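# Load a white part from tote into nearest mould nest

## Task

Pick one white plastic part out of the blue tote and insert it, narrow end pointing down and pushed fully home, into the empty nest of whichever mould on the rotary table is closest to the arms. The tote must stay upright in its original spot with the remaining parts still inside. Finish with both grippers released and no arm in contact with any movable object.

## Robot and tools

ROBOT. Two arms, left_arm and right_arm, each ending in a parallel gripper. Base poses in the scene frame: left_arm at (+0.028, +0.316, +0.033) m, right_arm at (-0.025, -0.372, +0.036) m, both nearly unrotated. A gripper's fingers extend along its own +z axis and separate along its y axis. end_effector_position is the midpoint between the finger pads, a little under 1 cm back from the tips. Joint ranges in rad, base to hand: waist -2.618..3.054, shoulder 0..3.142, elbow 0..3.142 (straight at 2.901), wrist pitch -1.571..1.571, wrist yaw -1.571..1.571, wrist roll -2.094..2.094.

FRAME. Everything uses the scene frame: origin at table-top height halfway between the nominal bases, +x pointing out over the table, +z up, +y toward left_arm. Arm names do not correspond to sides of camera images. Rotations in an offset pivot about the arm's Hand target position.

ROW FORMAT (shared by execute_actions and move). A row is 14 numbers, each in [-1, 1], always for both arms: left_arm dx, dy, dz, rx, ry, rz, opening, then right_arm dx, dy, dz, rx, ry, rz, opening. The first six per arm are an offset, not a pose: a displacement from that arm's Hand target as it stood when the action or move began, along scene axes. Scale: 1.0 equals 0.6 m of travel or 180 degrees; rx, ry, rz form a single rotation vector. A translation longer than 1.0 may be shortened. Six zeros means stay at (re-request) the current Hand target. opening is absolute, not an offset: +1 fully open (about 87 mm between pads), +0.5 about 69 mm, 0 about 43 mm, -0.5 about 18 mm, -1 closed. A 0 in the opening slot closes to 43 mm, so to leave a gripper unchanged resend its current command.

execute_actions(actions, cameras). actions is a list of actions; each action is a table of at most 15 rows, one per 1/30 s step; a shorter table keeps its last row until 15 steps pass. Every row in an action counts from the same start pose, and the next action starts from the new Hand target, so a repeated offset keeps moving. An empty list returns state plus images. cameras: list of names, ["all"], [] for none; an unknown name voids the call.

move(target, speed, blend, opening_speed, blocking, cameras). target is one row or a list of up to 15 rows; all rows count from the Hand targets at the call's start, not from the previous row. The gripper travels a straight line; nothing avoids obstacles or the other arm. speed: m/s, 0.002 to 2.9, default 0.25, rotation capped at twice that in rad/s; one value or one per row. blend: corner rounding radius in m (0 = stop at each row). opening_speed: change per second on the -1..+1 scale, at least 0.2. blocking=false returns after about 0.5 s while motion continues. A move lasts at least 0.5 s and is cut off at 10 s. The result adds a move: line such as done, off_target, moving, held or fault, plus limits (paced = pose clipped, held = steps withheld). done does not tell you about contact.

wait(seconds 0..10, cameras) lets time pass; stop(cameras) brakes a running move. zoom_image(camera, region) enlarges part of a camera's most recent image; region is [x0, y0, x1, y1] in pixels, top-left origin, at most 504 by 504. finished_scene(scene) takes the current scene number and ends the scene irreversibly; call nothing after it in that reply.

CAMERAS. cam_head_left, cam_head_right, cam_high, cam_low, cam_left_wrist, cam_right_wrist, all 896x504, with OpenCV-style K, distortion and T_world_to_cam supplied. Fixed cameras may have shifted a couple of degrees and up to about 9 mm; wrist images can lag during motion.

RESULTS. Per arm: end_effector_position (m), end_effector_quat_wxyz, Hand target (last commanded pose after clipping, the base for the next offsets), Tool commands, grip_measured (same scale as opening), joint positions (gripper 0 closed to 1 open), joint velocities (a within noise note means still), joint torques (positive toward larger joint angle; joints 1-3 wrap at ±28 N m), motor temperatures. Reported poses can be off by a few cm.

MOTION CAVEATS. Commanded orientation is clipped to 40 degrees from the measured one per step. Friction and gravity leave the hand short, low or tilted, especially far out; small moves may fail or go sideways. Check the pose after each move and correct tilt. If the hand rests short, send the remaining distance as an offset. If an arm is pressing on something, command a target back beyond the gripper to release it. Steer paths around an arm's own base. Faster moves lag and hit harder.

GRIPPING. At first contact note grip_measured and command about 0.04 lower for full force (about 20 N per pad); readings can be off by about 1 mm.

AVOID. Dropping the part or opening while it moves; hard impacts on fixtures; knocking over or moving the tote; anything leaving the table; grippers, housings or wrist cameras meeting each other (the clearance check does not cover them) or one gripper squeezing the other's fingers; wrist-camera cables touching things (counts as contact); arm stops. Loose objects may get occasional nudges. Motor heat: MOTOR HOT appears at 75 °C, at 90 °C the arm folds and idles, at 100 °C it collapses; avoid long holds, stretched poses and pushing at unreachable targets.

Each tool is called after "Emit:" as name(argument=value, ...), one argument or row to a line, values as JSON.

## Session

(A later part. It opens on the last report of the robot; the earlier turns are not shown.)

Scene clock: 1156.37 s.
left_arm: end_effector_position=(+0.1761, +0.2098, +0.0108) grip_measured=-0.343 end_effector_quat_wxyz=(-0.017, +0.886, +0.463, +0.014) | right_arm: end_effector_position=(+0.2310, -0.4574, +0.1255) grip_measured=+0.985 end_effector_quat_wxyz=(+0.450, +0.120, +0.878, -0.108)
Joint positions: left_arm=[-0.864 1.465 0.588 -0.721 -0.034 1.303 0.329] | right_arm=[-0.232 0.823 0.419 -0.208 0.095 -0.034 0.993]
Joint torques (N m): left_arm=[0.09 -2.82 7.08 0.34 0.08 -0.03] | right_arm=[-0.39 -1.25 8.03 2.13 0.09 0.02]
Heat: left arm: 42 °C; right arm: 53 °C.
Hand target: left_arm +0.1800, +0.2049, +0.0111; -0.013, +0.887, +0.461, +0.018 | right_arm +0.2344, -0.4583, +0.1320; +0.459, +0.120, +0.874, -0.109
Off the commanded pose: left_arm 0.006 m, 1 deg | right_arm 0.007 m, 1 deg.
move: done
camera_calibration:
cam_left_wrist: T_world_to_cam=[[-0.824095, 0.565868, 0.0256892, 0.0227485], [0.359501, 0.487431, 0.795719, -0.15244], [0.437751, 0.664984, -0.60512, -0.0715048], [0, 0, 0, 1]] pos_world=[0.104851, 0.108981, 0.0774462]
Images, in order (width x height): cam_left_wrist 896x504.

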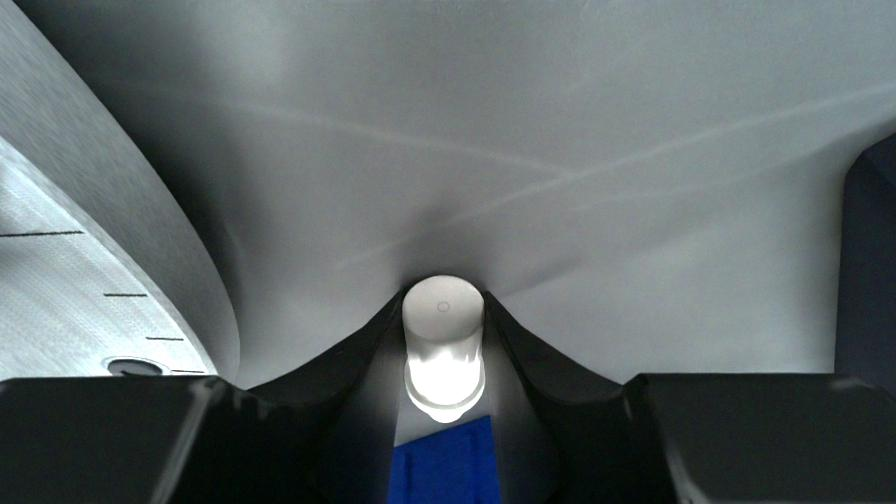

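Emit:
move(
  target=[
    [0,0,0.3482,0,0,0,-0.46,0,0,0,0,0,0,1],
    [0.1083,-0.2498,0.3482,-0.5022,0.1571,0.1506,-0.46,0,0,0,0,0,0,1],
  ],
  speed=[0.15,0.35],
  blend=[0.03,0],
  cameras=["cam_left_wrist", "cam_low", "cam_high"],
)

Scene clock: 1189.90 s.
left_arm: end_effector_position=(+0.2438, +0.0564, +0.2234) grip_measured=-0.343 end_effector_quat_wxyz=(+0.501, +0.498, +0.495, -0.506) | right_arm: end_effector_position=(+0.2310, -0.4574, +0.1255) grip_measured=+0.985 end_effector_quat_wxyz=(+0.450, +0.120, +0.878, -0.108)
Joint positions: left_arm=[-0.355 1.304 0.47 0.873 1.212 -0.039 0.328] | right_arm=[-0.232 0.823 0.419 -0.208 0.095 -0.034 0.993]
Joint torques (N m): left_arm=[0.21 -2.76 6.35 1.66 -0.1 0.01] | right_arm=[-0.39 -1.42 8.2 2.14 0.08 0.01]
Heat: left arm: 42 °C; right arm: 53 °C.
Hand target: left_arm +0.2450, +0.0550, +0.2200; +0.504, +0.496, +0.496, -0.504 | right_arm +0.2344, -0.4583, +0.1320; +0.459, +0.120, +0.874, -0.109
Off the commanded pose: left_arm 0.004 m, 1 deg | right_arm 0.007 m, 1 deg.
move: done
camera_calibration:
cam_left_wrist: T_world_to_cam=[[-0.999827, 0.0166907, 0.00825414, 0.237664], [0.00737725, 0.762093, -0.647425, 0.121588], [-0.0170964, -0.647252, -0.762084, 0.349429], [0, 0, 0, 1]] pos_world=[0.2427, 0.12954, 0.343052]
Images, in order (width x height): cam_high 896x504, cam_low 896x504, cam_left_wrist 896x504.

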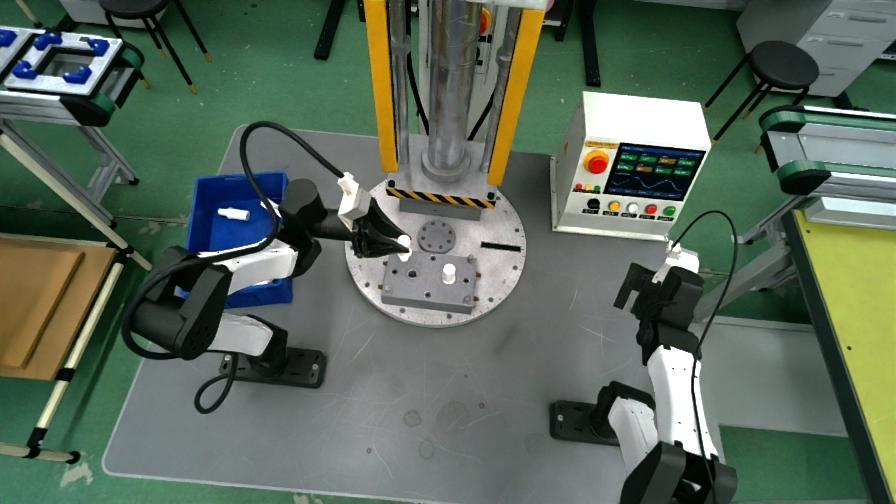

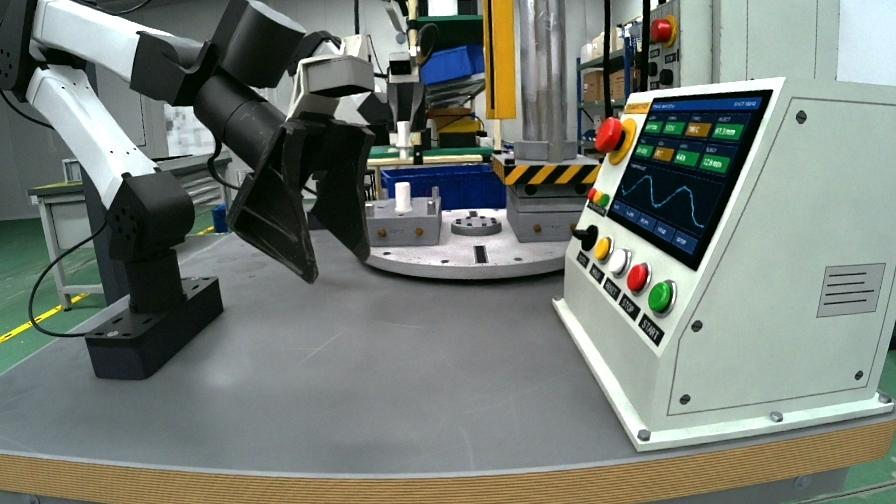

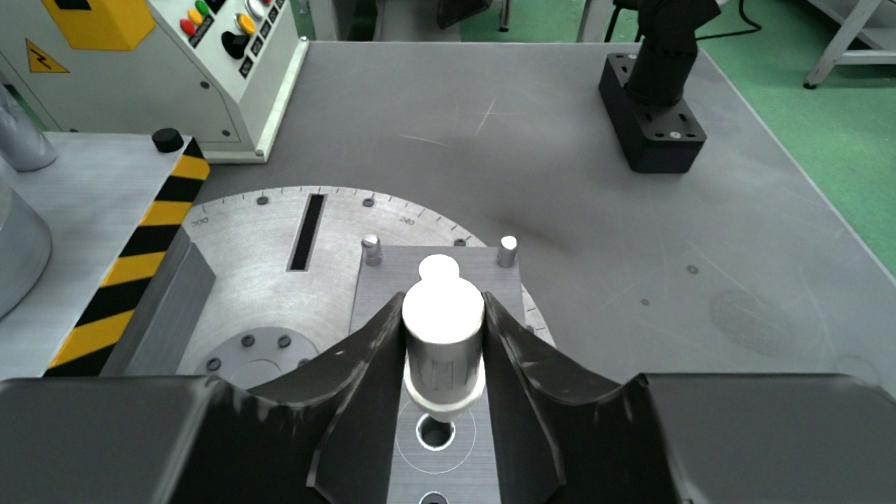

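Emit:
zoom_image(
  camera="cam_left_wrist",
  region=[380, 370, 510, 470],
)

Emit:
zoom_image(
  camera="cam_low",
  region=[350, 110, 470, 260],
)

Emit:
zoom_image(
  camera="cam_high",
  region=[340, 200, 500, 330],
)

Scaled by 3.877 from the camera's 896x504 image, which has a finer 1280x720 frame.

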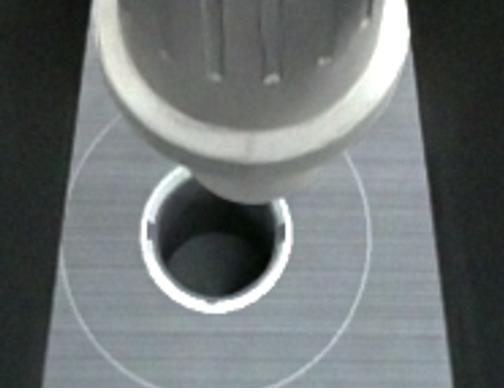

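Scaled by 3.360 from the camera's 896x504 image, which has a finer 1280x720 frame.

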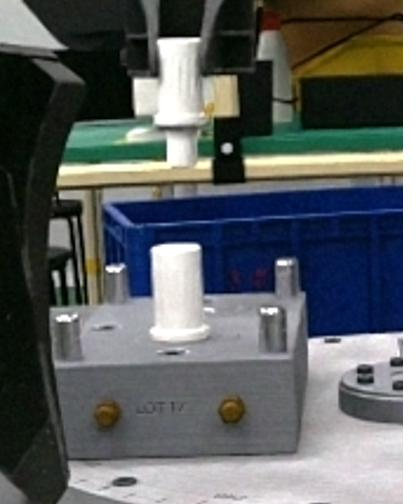

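Scaled by 3.150 from the camera's 896x504 image, which has a finer 1280x720 frame.

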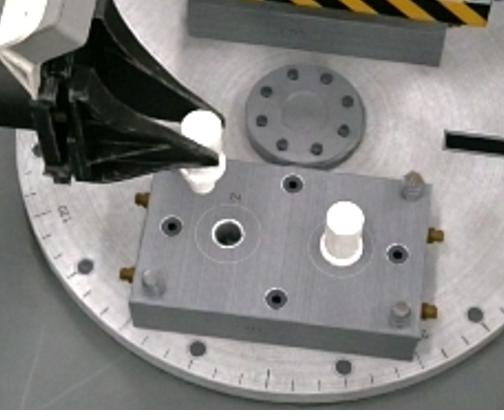

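Emit:
move(
  target=[
    [0.0058,-0.0258,-0.0333,0,0,0,-0.46,0,0,0,0,0,0,1],
    [0.0058,-0.0258,-0.1283,0,0,0,-0.46,0,0,0,0,0,0,1],
  ],
  speed=0.08,
  cameras=["cam_left_wrist", "cam_low", "cam_high"],
)

Emit:
zoom_image(
  camera="cam_left_wrist",
  region=[380, 370, 510, 470],
)

Emit:
zoom_image(
  camera="cam_low",
  region=[350, 140, 470, 240],
)

Emit:
zoom_image(
  camera="cam_high",
  region=[360, 220, 460, 310],
)

Scene clock: 1246.40 s.
left_arm: end_effector_position=(+0.2481, +0.0415, +0.1409) grip_measured=-0.343 end_effector_quat_wxyz=(+0.489, +0.494, +0.508, -0.509) | right_arm: end_effector_position=(+0.2310, -0.4574, +0.1255) grip_measured=+0.985 end_effector_quat_wxyz=(+0.450, +0.120, +0.878, -0.108)
Joint positions: left_arm=[-0.407 1.7 0.367 1.325 1.156 -0.025 0.328] | right_arm=[-0.232 0.823 0.419 -0.208 0.095 -0.034 0.993]
Joint torques (N m): left_arm=[0.08 -3.92 4.15 2.1 -0.03 0] | right_arm=[-0.28 -1.35 8.16 2.15 0.08 0.03]
Heat: left arm: 42 °C; right arm: 53 °C.
Hand target: left_arm +0.2484, +0.0396, +0.1429; +0.504, +0.496, +0.496, -0.504 | right_arm +0.2344, -0.4583, +0.1320; +0.459, +0.120, +0.874, -0.109
Off the commanded pose: left_arm 0.003 m, 2 deg | right_arm 0.007 m, 1 deg.
move: done
camera_calibration:
cam_left_wrist: T_world_to_cam=[[-0.999115, 0.0124288, 0.0401715, 0.23836], [-0.015857, 0.773433, -0.63368, 0.0829075], [-0.0389459, -0.633757, -0.772552, 0.283374], [0, 0, 0, 1]] pos_world=[0.250501, 0.112504, 0.261882]
Images, in order (width x height): cam_high 896x504, cam_low 896x504, cam_left_wrist 896x504.

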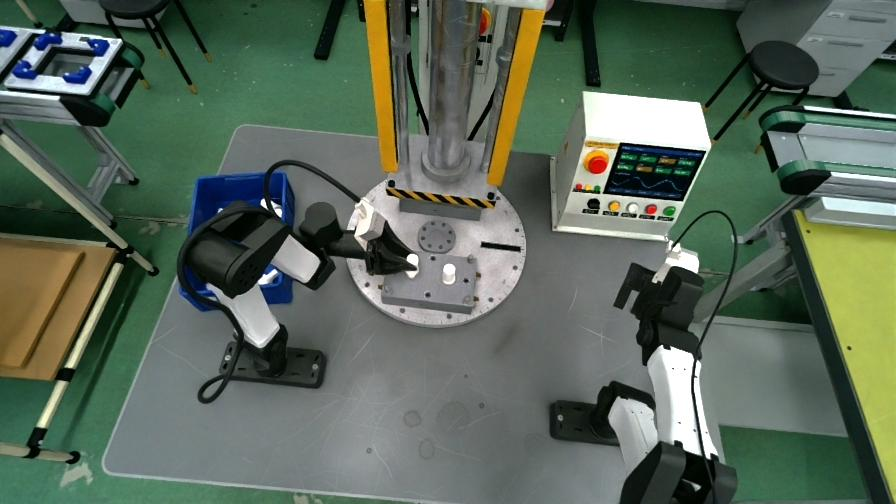

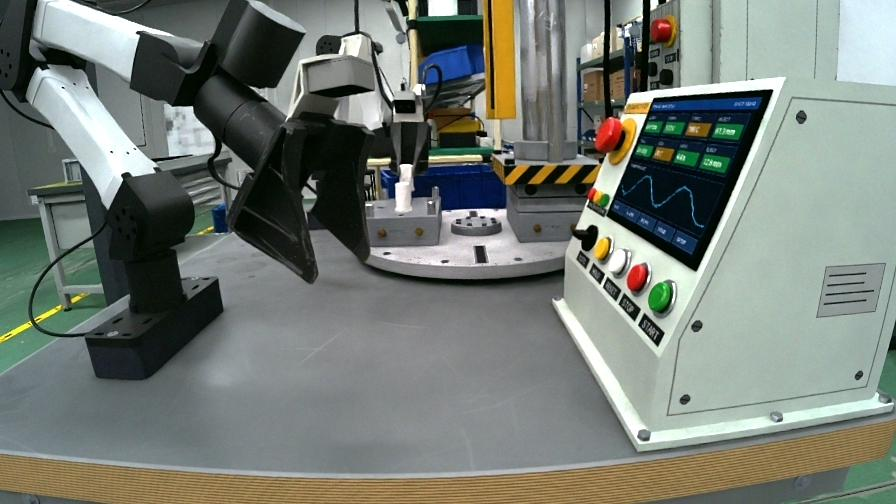

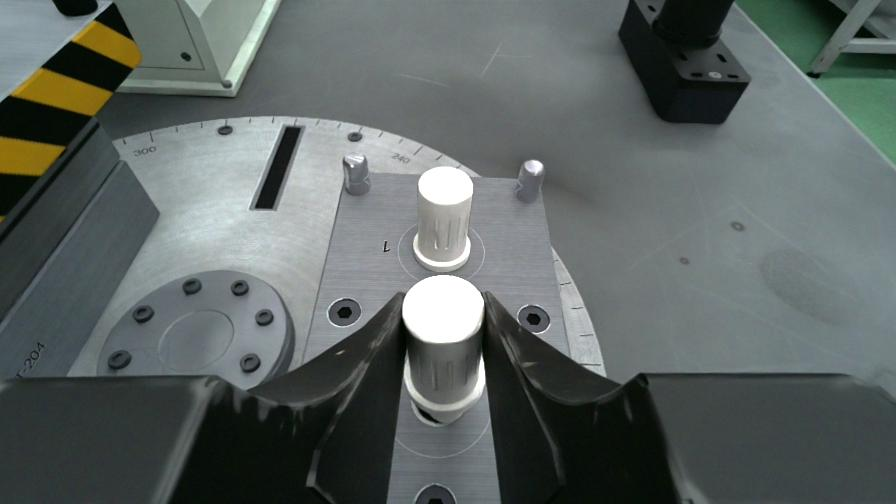

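Scaled by 3.877 from the camera's 896x504 image, which has a finer 1280x720 frame.

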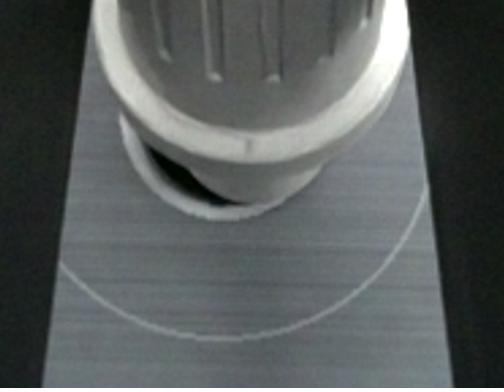

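Scaled by 4.200 from the camera's 896x504 image, which has a finer 1280x720 frame.

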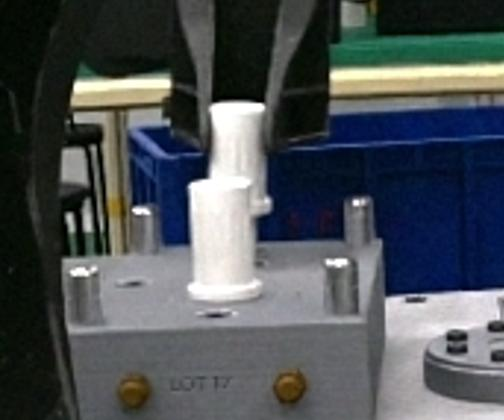

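Scaled by 5.040 from the camera's 896x504 image, which has a finer 1280x720 frame.

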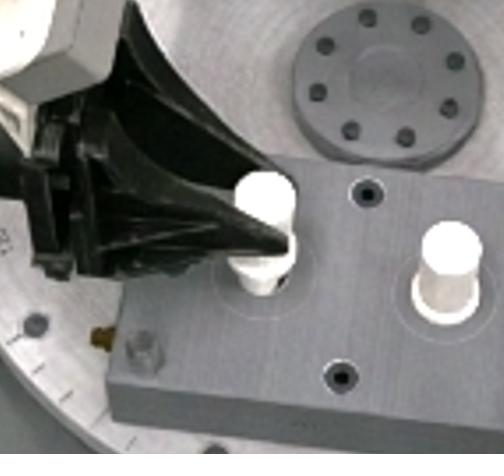

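Emit:
execute_actions(
  actions=[],
  cameras=["cam_left_wrist","cam_low","cam_high"],
)

Scene clock: 1282.77 s.
left_arm: end_effector_position=(+0.2482, +0.0414, +0.1410) grip_measured=-0.343 end_effector_quat_wxyz=(+0.490, +0.494, +0.508, -0.508) | right_arm: end_effector_position=(+0.2310, -0.4574, +0.1255) grip_measured=+0.985 end_effector_quat_wxyz=(+0.450, +0.120, +0.878, -0.108)
Joint positions: left_arm=[-0.407 1.7 0.367 1.325 1.156 -0.025 0.328] | right_arm=[-0.232 0.823 0.419 -0.208 0.095 -0.034 0.993]
Joint velocities: within noise
Joint torques (N m): left_arm=[0.05 -3.92 4.18 2.07 -0.04 0.01] | right_arm=[-0.49 -1.26 8.18 2.14 0.1 0.02]
Motor temperatures (°C): left_arm=[28 32 41 35 27 29 30] | right_arm=[29 32 53 45 27 28 31]
Heat: left arm: 41 °C; right arm: 53 °C.
Hand target: left_arm +0.2485, +0.0396, +0.1429; +0.504, +0.496, +0.496, -0.504 | right_arm +0.2344, -0.4583, +0.1320; +0.459, +0.120, +0.874, -0.109
Tool commands: left_gripper/opening=-0.46 right_gripper/opening=+1.0
Off the commanded pose: left_arm 0.003 m, 2 deg | right_arm 0.007 m, 1 deg.
camera_calibration:
cam_left_wrist: T_world_to_cam=[[-0.999133, 0.0120448, 0.0398432, 0.238497], [-0.0159515, 0.773339, -0.633792, 0.0829719], [-0.0384462, -0.633878, -0.772477, 0.283243], [0, 0, 0, 1]] pos_world=[0.250504, 0.112504, 0.261883]
Images, in order (width x height): cam_high 896x504, cam_low 896x504, cam_left_wrist 896x504.

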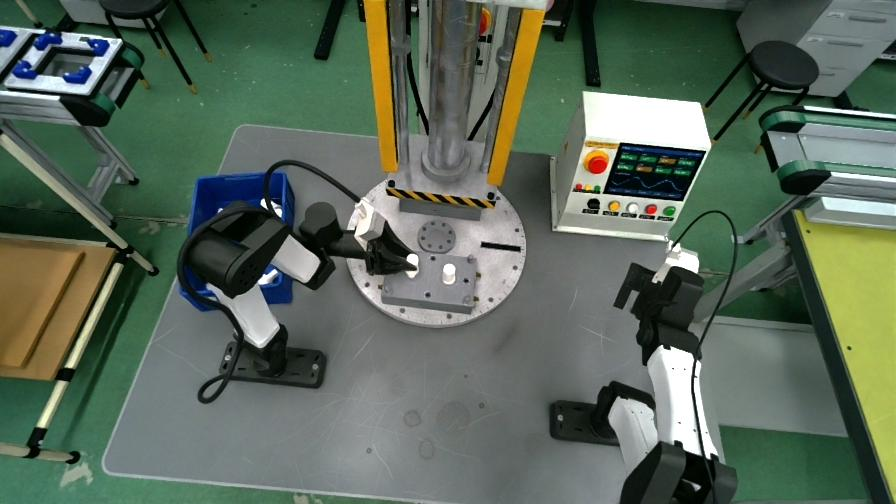

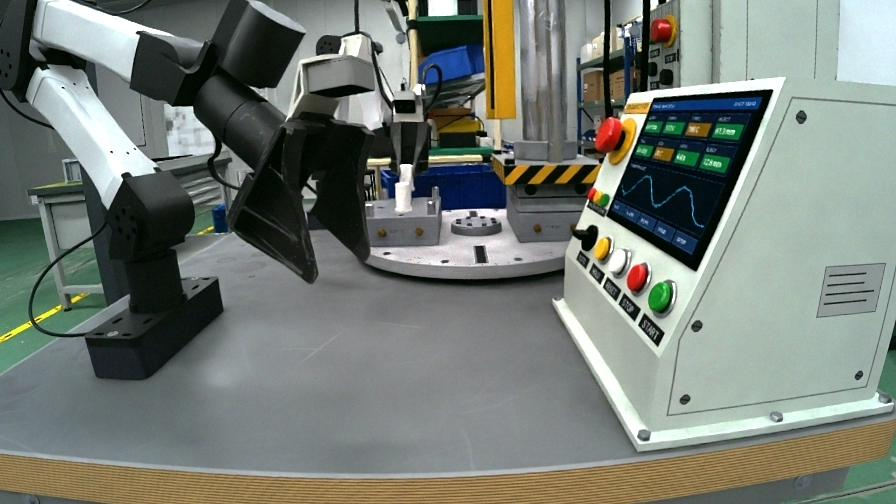

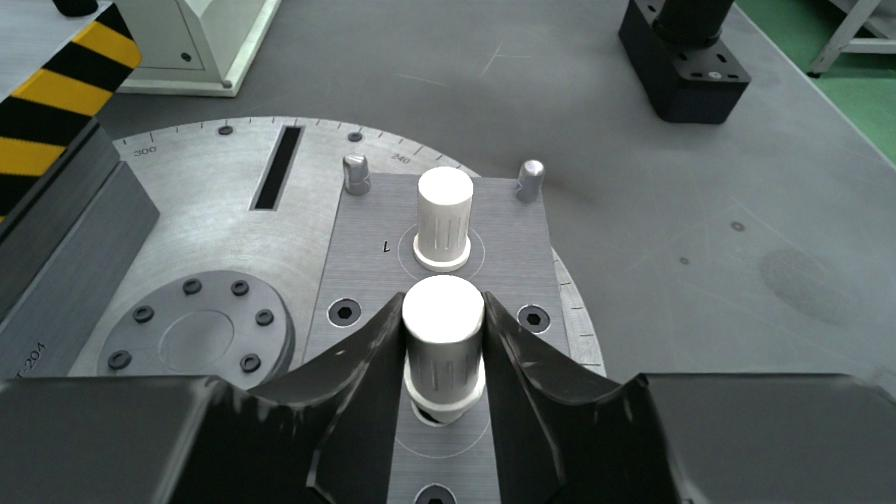

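Emit:
zoom_image(
  camera="cam_left_wrist",
  region=[370, 340, 520, 504],
)

Emit:
zoom_image(
  camera="cam_low",
  region=[350, 140, 470, 260],
)

Emit:
zoom_image(
  camera="cam_high",
  region=[360, 220, 500, 320],
)

Scaled by 3.073 from the camera's 896x504 image, which has a finer 1280x720 frame.

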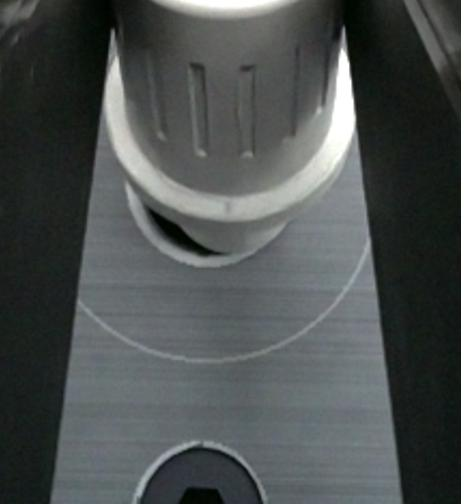

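Scaled by 4.200 from the camera's 896x504 image, which has a finer 1280x720 frame.

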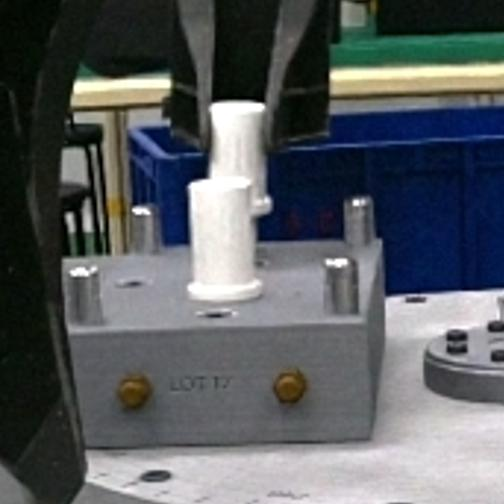

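Scaled by 3.600 from the camera's 896x504 image, which has a finer 1280x720 frame.

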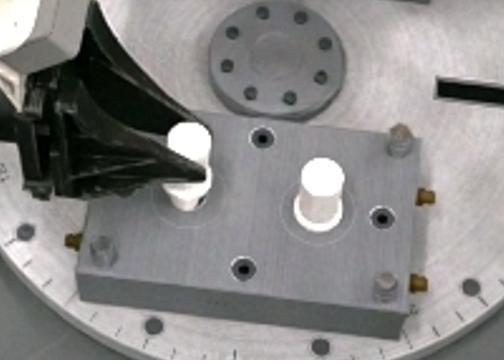

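Emit:
zoom_image(
  camera="cam_low",
  region=[390, 155, 425, 215],
)

Emit:
zoom_image(
  camera="cam_left_wrist",
  region=[395, 270, 495, 370],
)

Scaled by 8.400 from the camera's 896x504 image, which has a finer 1280x720 frame.

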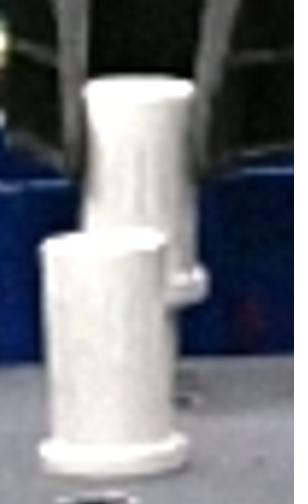

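Scaled by 5.040 from the camera's 896x504 image, which has a finer 1280x720 frame.

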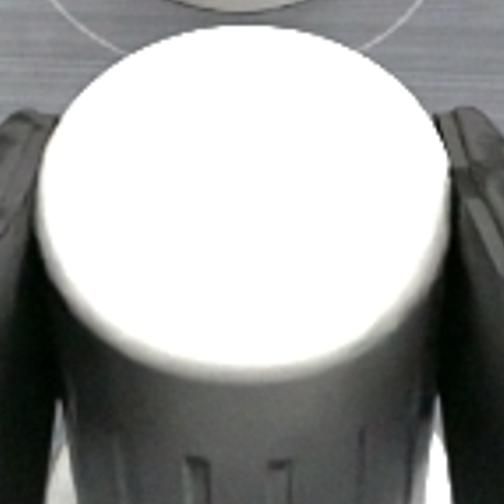

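Emit:
move(
  target=[0.003, 0.003, 0.05, 0, -0.011, 0, -0.46, 0,0,0,0,0,0,1],
  speed=0.06,
  cameras=["cam_left_wrist","cam_low"],
)

Scene clock: 1346.43 s.
left_arm: end_effector_position=(+0.2432, +0.0437, +0.1587) grip_measured=-0.343 end_effector_quat_wxyz=(+0.490, +0.494, +0.507, -0.508) | right_arm: end_effector_position=(+0.2310, -0.4574, +0.1255) grip_measured=+0.985 end_effector_quat_wxyz=(+0.450, +0.120, +0.878, -0.108)
Joint positions: left_arm=[-0.407 1.58 0.367 1.205 1.156 -0.022 0.328] | right_arm=[-0.232 0.823 0.419 -0.208 0.095 -0.034 0.993]
Joint torques (N m): left_arm=[0.76 -6.3 8.01 1.51 0.05 0.19] | right_arm=[-0.36 -1.24 8.02 2.16 0.11 0.01]
Heat: left arm: 40 °C; right arm: 53 °C.
Hand target: left_arm +0.2502, +0.0414, +0.1730; +0.513, +0.504, +0.487, -0.495 | right_arm +0.2344, -0.4583, +0.1320; +0.459, +0.120, +0.874, -0.109
Off the commanded pose: left_arm 0.016 m, 4 deg | right_arm 0.007 m, 1 deg.
move: off_target (left_arm)
camera_calibration:
cam_left_wrist: T_world_to_cam=[[-0.999261, 0.0120471, 0.0365024, 0.233343], [-0.0138402, 0.773167, -0.634051, 0.0919641], [-0.0358609, -0.634088, -0.772429, 0.29762], [0, 0, 0, 1]] pos_world=[0.245116, 0.114803, 0.279683]
Images, in order (width x height): cam_low 896x504, cam_left_wrist 896x504.

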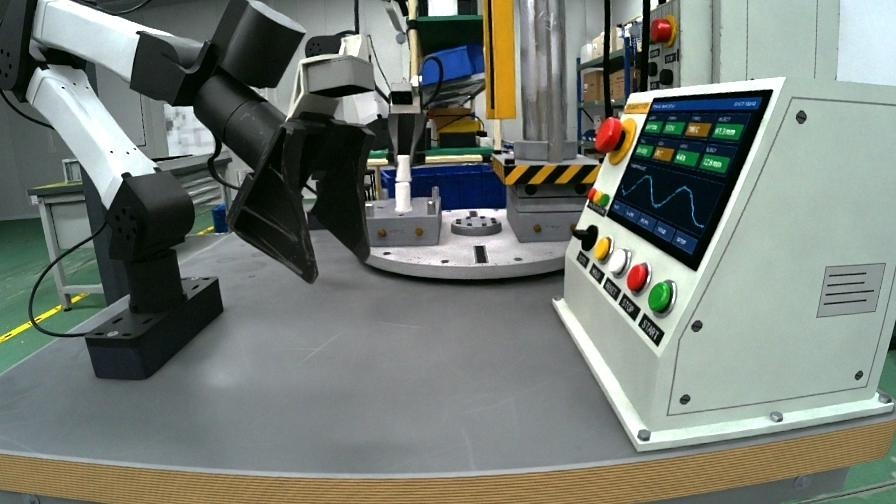

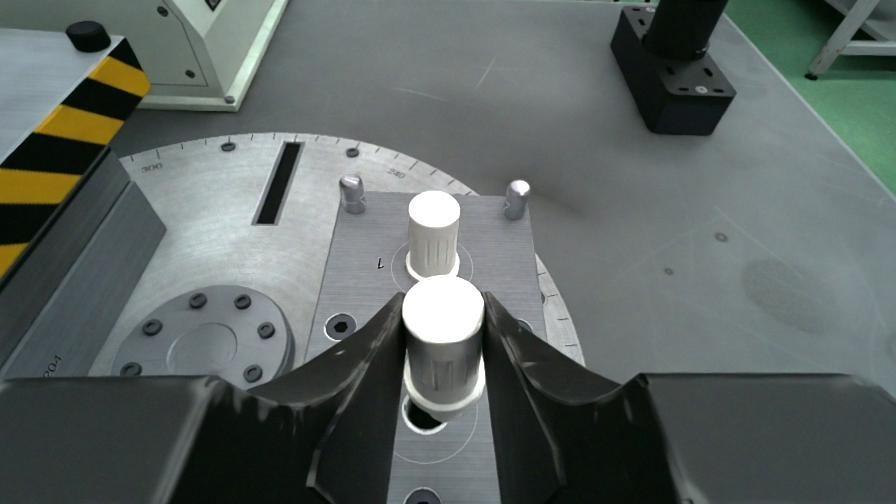

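Emit:
move(
  target=[0.015, 0, 0.03, 0, -0.0167, 0, -0.46, 0,0,0,0,0,0,1],
  speed=0.08,
)

Scene clock: 1354.97 s.
left_arm: end_effector_position=(+0.2535, +0.0413, +0.1766) grip_measured=-0.343 end_effector_quat_wxyz=(+0.506, +0.507, +0.493, -0.493) | right_arm: end_effector_position=(+0.2310, -0.4574, +0.1255) grip_measured=+0.985 end_effector_quat_wxyz=(+0.450, +0.120, +0.878, -0.108)
Joint positions: left_arm=[-0.404 1.524 0.423 1.098 1.156 0.029 0.328] | right_arm=[-0.232 0.823 0.419 -0.208 0.095 -0.034 0.993]
Joint torques (N m): left_arm=[1.36 -6.38 8.44 1.48 0.17 0.17] | right_arm=[-0.38 -1.37 8.24 2.12 0.08 0.02]
Heat: left arm: 41 °C; right arm: 53 °C.
Hand target: left_arm +0.2593, +0.0414, +0.1910; +0.526, +0.517, +0.473, -0.482 | right_arm +0.2344, -0.4583, +0.1320; +0.459, +0.120, +0.874, -0.109
Off the commanded pose: left_arm 0.015 m, 4 deg | right_arm 0.007 m, 1 deg.
move: off_target (left_arm)

Emit:
move(
  target=[-0.0188, 0, -0.06, 0, 0.042, 0, -0.46, 0,0,0,0,0,0,1],
  speed=0.08,
  cameras=["cam_left_wrist","cam_low"],
)

Scene clock: 1372.43 s.
left_arm: end_effector_position=(+0.2476, +0.0420, +0.1544) grip_measured=-0.343 end_effector_quat_wxyz=(+0.482, +0.482, +0.517, -0.518) | right_arm: end_effector_position=(+0.2310, -0.4574, +0.1255) grip_measured=+0.985 end_effector_quat_wxyz=(+0.450, +0.120, +0.878, -0.108)
Joint positions: left_arm=[-0.404 1.634 0.38 1.257 1.156 -0.074 0.328] | right_arm=[-0.232 0.823 0.419 -0.208 0.095 -0.034 0.993]
Joint torques (N m): left_arm=[0.53 -3.66 4.64 1.98 0.05 0.03] | right_arm=[-0.32 -1.26 8.12 2.15 0.1 0.04]
Heat: left arm: 42 °C; right arm: 53 °C.
Hand target: left_arm +0.2480, +0.0414, +0.1550; +0.493, +0.484, +0.507, -0.515 | right_arm +0.2344, -0.4583, +0.1320; +0.459, +0.120, +0.874, -0.109
Off the commanded pose: left_arm 0.001 m, 2 deg | right_arm 0.007 m, 1 deg.
move: done
camera_calibration:
cam_left_wrist: T_world_to_cam=[[-0.996958, 0.00881953, 0.07744, 0.231123], [-0.0426153, 0.770225, -0.636347, 0.0982283], [-0.0652585, -0.637711, -0.767506, 0.299949], [0, 0, 0, 1]] pos_world=[0.25418, 0.113584, 0.274822]
Images, in order (width x height): cam_low 896x504, cam_left_wrist 896x504.

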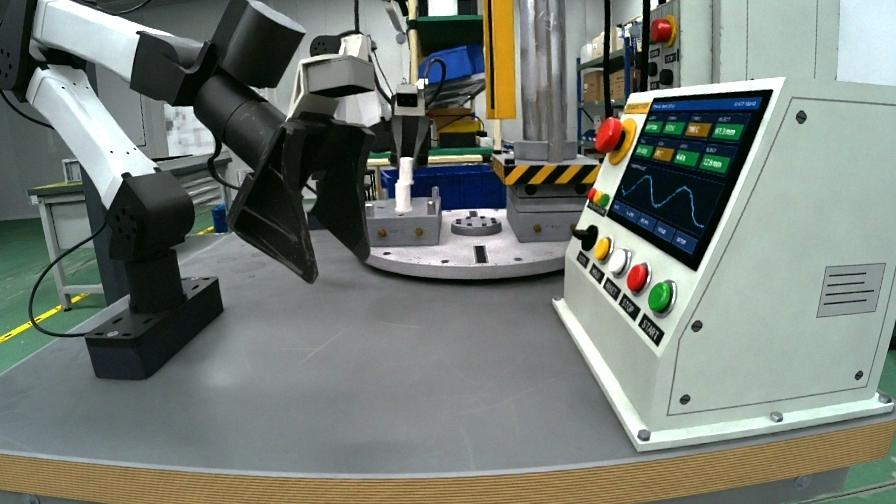

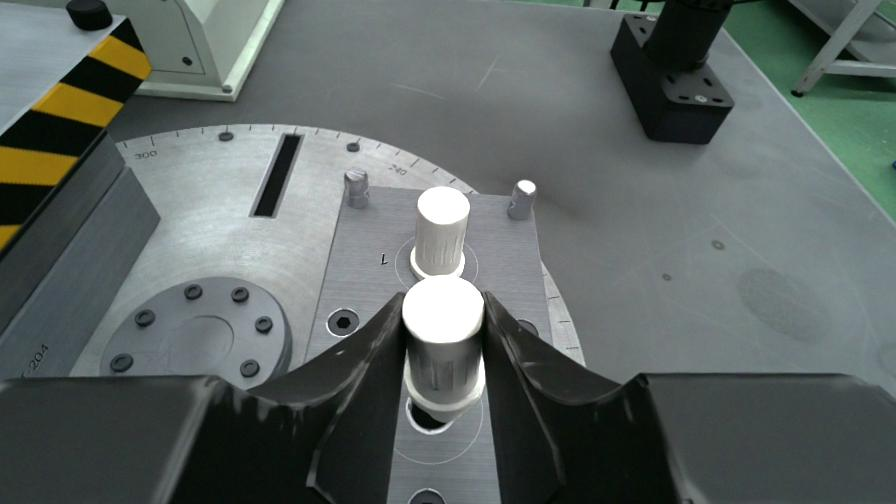

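Emit:
move(
  target=[0.003, 0, 0.01, 0, -0.035, 0, -0.46, 0,0,0,0,0,0,1],
  speed=0.08,
  cameras=["cam_left_wrist","cam_low"],
)

Scene clock: 1382.30 s.
left_arm: end_effector_position=(+0.2511, +0.0420, +0.1543) grip_measured=-0.343 end_effector_quat_wxyz=(+0.504, +0.503, +0.496, -0.497) | right_arm: end_effector_position=(+0.2310, -0.4574, +0.1255) grip_measured=+0.985 end_effector_quat_wxyz=(+0.450, +0.120, +0.878, -0.108)
Joint positions: left_arm=[-0.404 1.634 0.38 1.257 1.156 0.011 0.328] | right_arm=[-0.232 0.823 0.419 -0.208 0.095 -0.034 0.993]
Joint torques (N m): left_arm=[0.24 -6.2 4.44 1.75 0.02 0.16] | right_arm=[-0.29 -1.29 8.18 2.12 0.09 0.03]
Heat: left arm: 42 °C; right arm: 53 °C.
Hand target: left_arm +0.2498, +0.0414, +0.1610; +0.520, +0.512, +0.479, -0.488 | right_arm +0.2344, -0.4583, +0.1320; +0.459, +0.120, +0.874, -0.109
Off the commanded pose: left_arm 0.007 m, 3 deg | right_arm 0.007 m, 1 deg.
move: off_target (left_arm)
camera_calibration:
cam_left_wrist: T_world_to_cam=[[-0.99993, 0.00870939, -0.00796251, 0.248578], [0.0117865, 0.770081, -0.637837, 0.0848747], [0.0005766, -0.637887, -0.77013, 0.284077], [0, 0, 0, 1]] pos_world=[0.247396, 0.113684, 0.274892]
Images, in order (width x height): cam_low 896x504, cam_left_wrist 896x504.

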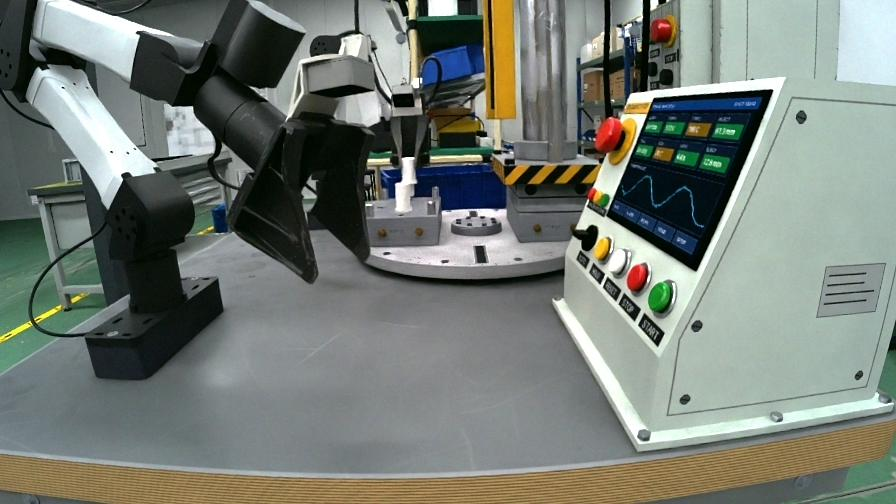

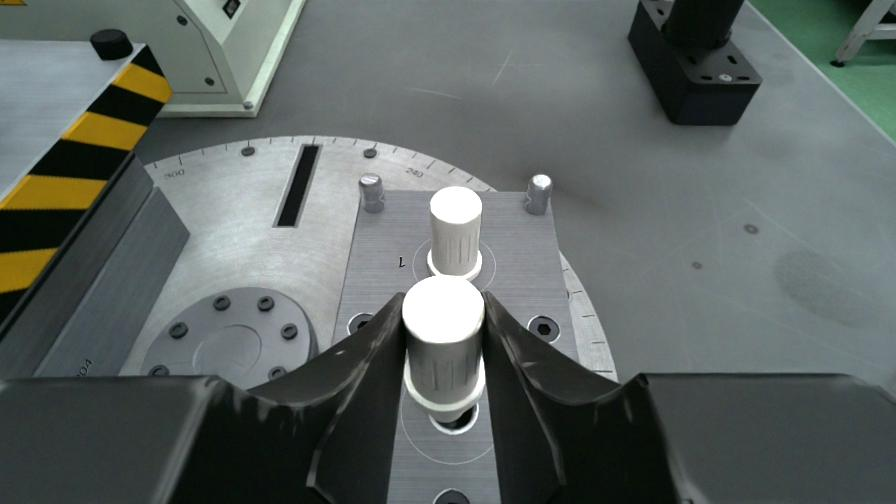

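Emit:
zoom_image(
  camera="cam_left_wrist",
  region=[370, 340, 520, 504],
)

Emit:
zoom_image(
  camera="cam_low",
  region=[390, 150, 425, 215],
)

Scaled by 3.073 from the camera's 896x504 image, which has a finer 1280x720 frame.

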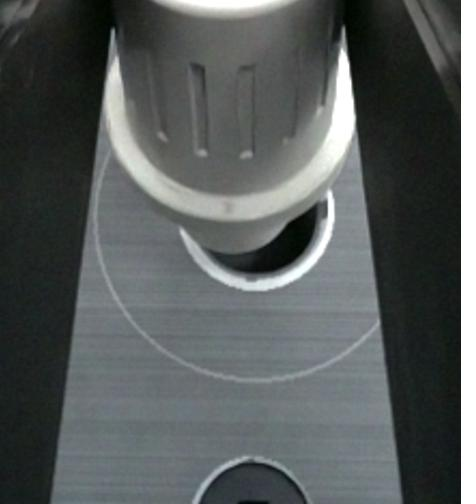

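Scaled by 7.754 from the camera's 896x504 image, which has a finer 1280x720 frame.

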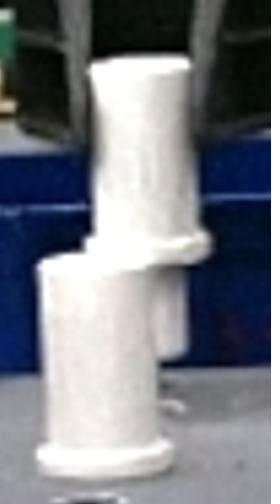

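Emit:
move(
  target=[-0.010, -0.001, -0.0217, 0, 0.0122, 0, -0.46, 0,0,0,0,0,0,1],
  speed=0.06,
  cameras=["cam_left_wrist","cam_low"],
)

Emit:
zoom_image(
  camera="cam_left_wrist",
  region=[370, 340, 520, 504],
)

Emit:
zoom_image(
  camera="cam_low",
  region=[390, 150, 425, 215],
)

Scene clock: 1430.13 s.
left_arm: end_effector_position=(+0.2431, +0.0427, +0.1460) grip_measured=-0.343 end_effector_quat_wxyz=(+0.497, +0.501, +0.500, -0.502) | right_arm: end_effector_position=(+0.2310, -0.4574, +0.1255) grip_measured=+0.985 end_effector_quat_wxyz=(+0.450, +0.120, +0.878, -0.108)
Joint positions: left_arm=[-0.412 1.655 0.348 1.301 1.153 0 0.328] | right_arm=[-0.232 0.823 0.419 -0.208 0.095 -0.034 0.993]
Joint torques (N m): left_arm=[0.05 -3.7 4.37 2.05 -0.05 0] | right_arm=[-0.27 -1.24 8.13 2.13 0.09 0.02]
Heat: left arm: 40 °C; right arm: 53 °C.
Hand target: left_arm +0.2437, +0.0408, +0.1479; +0.511, +0.502, +0.489, -0.497 | right_arm +0.2344, -0.4583, +0.1320; +0.459, +0.120, +0.874, -0.109
Off the commanded pose: left_arm 0.003 m, 2 deg | right_arm 0.007 m, 1 deg.
move: done
camera_calibration:
cam_left_wrist: T_world_to_cam=[[-0.999834, 0.0144362, 0.0111432, 0.237441], [0.00407284, 0.772363, -0.635168, 0.0805565], [-0.017776, -0.635017, -0.772294, 0.282741], [0, 0, 0, 1]] pos_world=[0.2421, 0.113899, 0.26688]
Images, in order (width x height): cam_low 896x504, cam_left_wrist 896x504.

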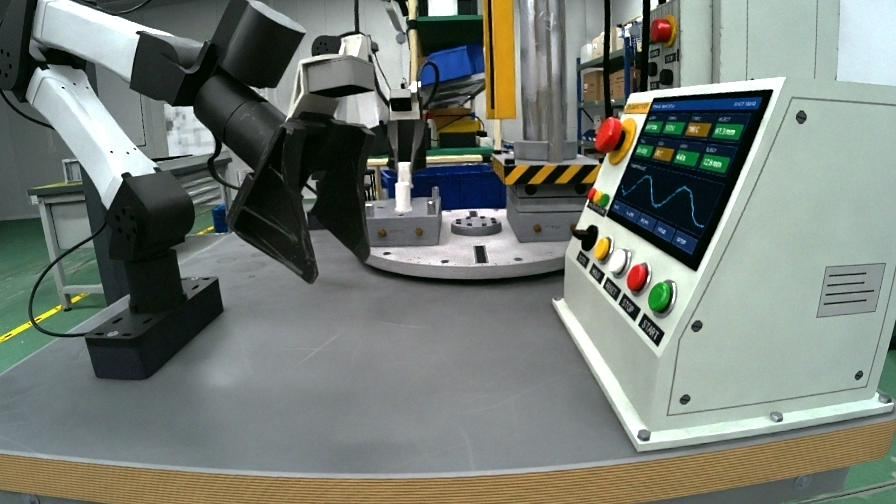

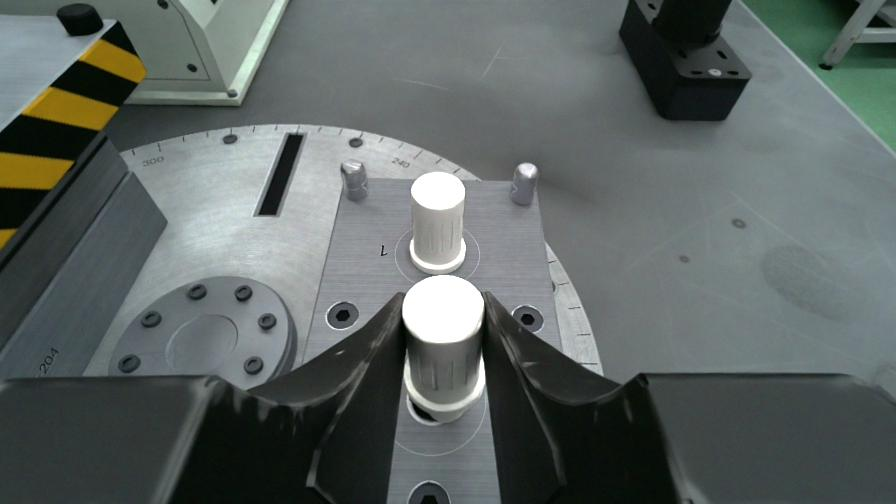

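Scaled by 3.073 from the camera's 896x504 image, which has a finer 1280x720 frame.

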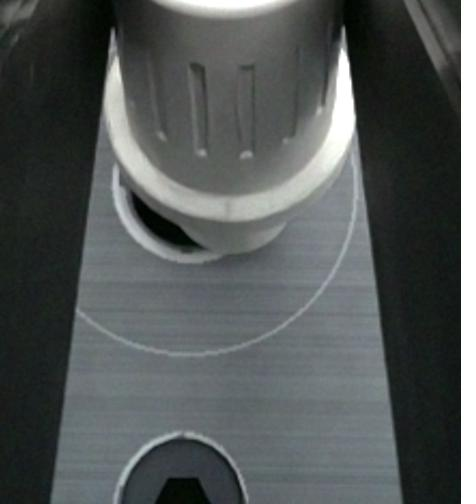

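Scaled by 7.754 from the camera's 896x504 image, which has a finer 1280x720 frame.

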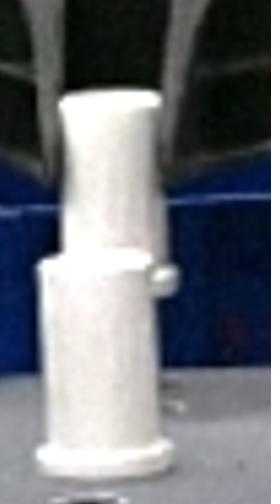

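Emit:
move(
  target=[
    [0.028, -0.001, 0.04, 0, 0, 0, -0.46, 0,0,0,0,0,0,1],
    [0.0125, -0.001, 0.001, 0, 0, 0, -0.46, 0,0,0,0,0,0,1],
  ],
  speed=0.08,
  cameras=["cam_left_wrist","cam_low"],
)

Emit:
zoom_image(
  camera="cam_left_wrist",
  region=[370, 340, 520, 504],
)

Emit:
zoom_image(
  camera="cam_low",
  region=[390, 150, 425, 215],
)

Scene clock: 1462.90 s.
left_arm: end_effector_position=(+0.2520, +0.0421, +0.1471) grip_measured=-0.343 end_effector_quat_wxyz=(+0.498, +0.497, +0.504, -0.502) | right_arm: end_effector_position=(+0.2310, -0.4574, +0.1255) grip_measured=+0.985 end_effector_quat_wxyz=(+0.450, +0.120, +0.878, -0.108)
Joint positions: left_arm=[-0.402 1.673 0.377 1.294 1.153 -0.009 0.328] | right_arm=[-0.232 0.823 0.419 -0.208 0.095 -0.034 0.993]
Joint torques (N m): left_arm=[0.03 -3.86 4.42 2.04 0.05 0.1] | right_arm=[-0.43 -1.17 8.25 2.11 0.1 0.03]
Heat: left arm: 40 °C; right arm: 53 °C.
Hand target: left_arm +0.2513, +0.0402, +0.1485; +0.511, +0.502, +0.489, -0.497 | right_arm +0.2344, -0.4583, +0.1320; +0.459, +0.120, +0.874, -0.109
Off the commanded pose: left_arm 0.002 m, 2 deg | right_arm 0.007 m, 1 deg.
move: done
camera_calibration:
cam_left_wrist: T_world_to_cam=[[-0.999839, 0.00413633, 0.0174603, 0.245935], [-0.0079174, 0.771524, -0.636151, 0.0848445], [-0.0161024, -0.636187, -0.771367, 0.282885], [0, 0, 0, 1]] pos_world=[0.251123, 0.113491, 0.267888]
Images, in order (width x height): cam_low 896x504, cam_left_wrist 896x504.

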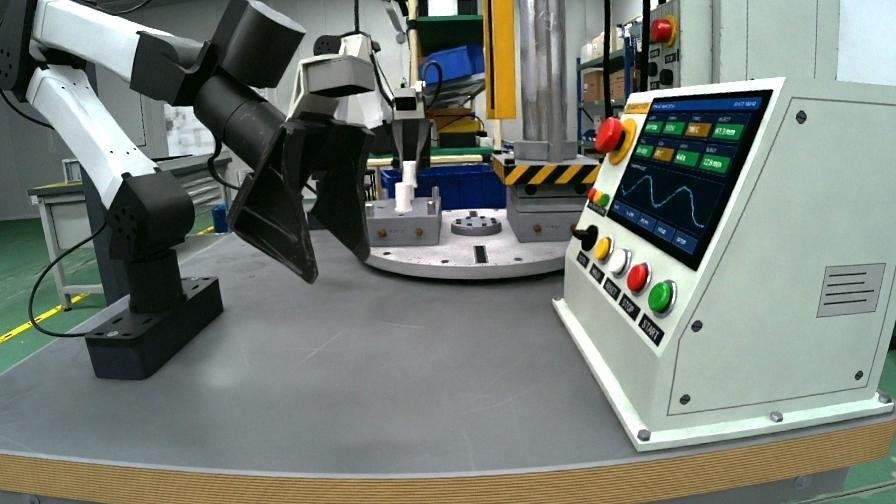

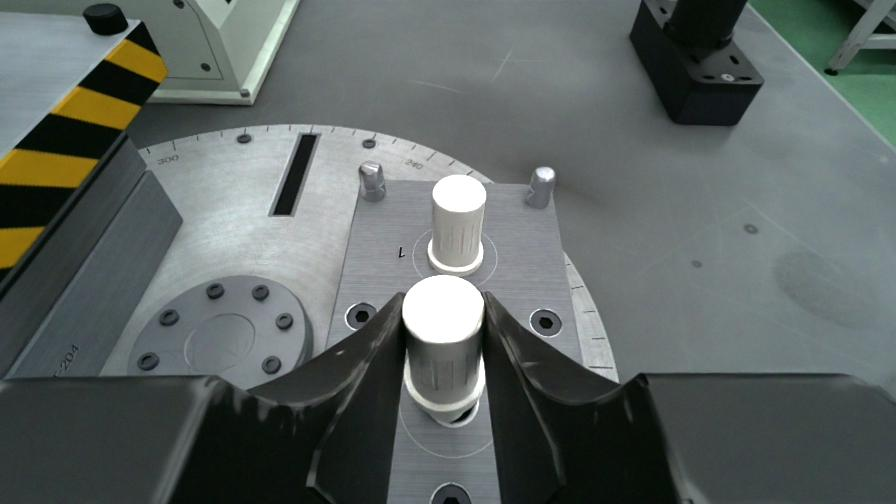

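Scaled by 3.073 from the camera's 896x504 image, which has a finer 1280x720 frame.

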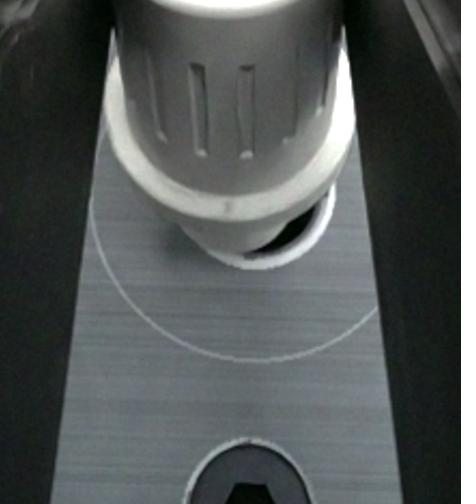

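Scaled by 7.754 from the camera's 896x504 image, which has a finer 1280x720 frame.

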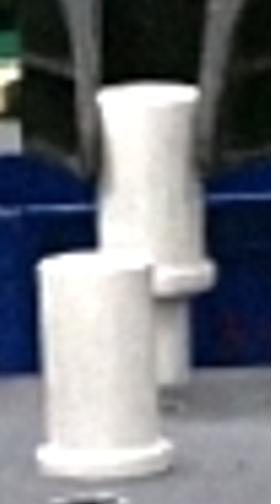

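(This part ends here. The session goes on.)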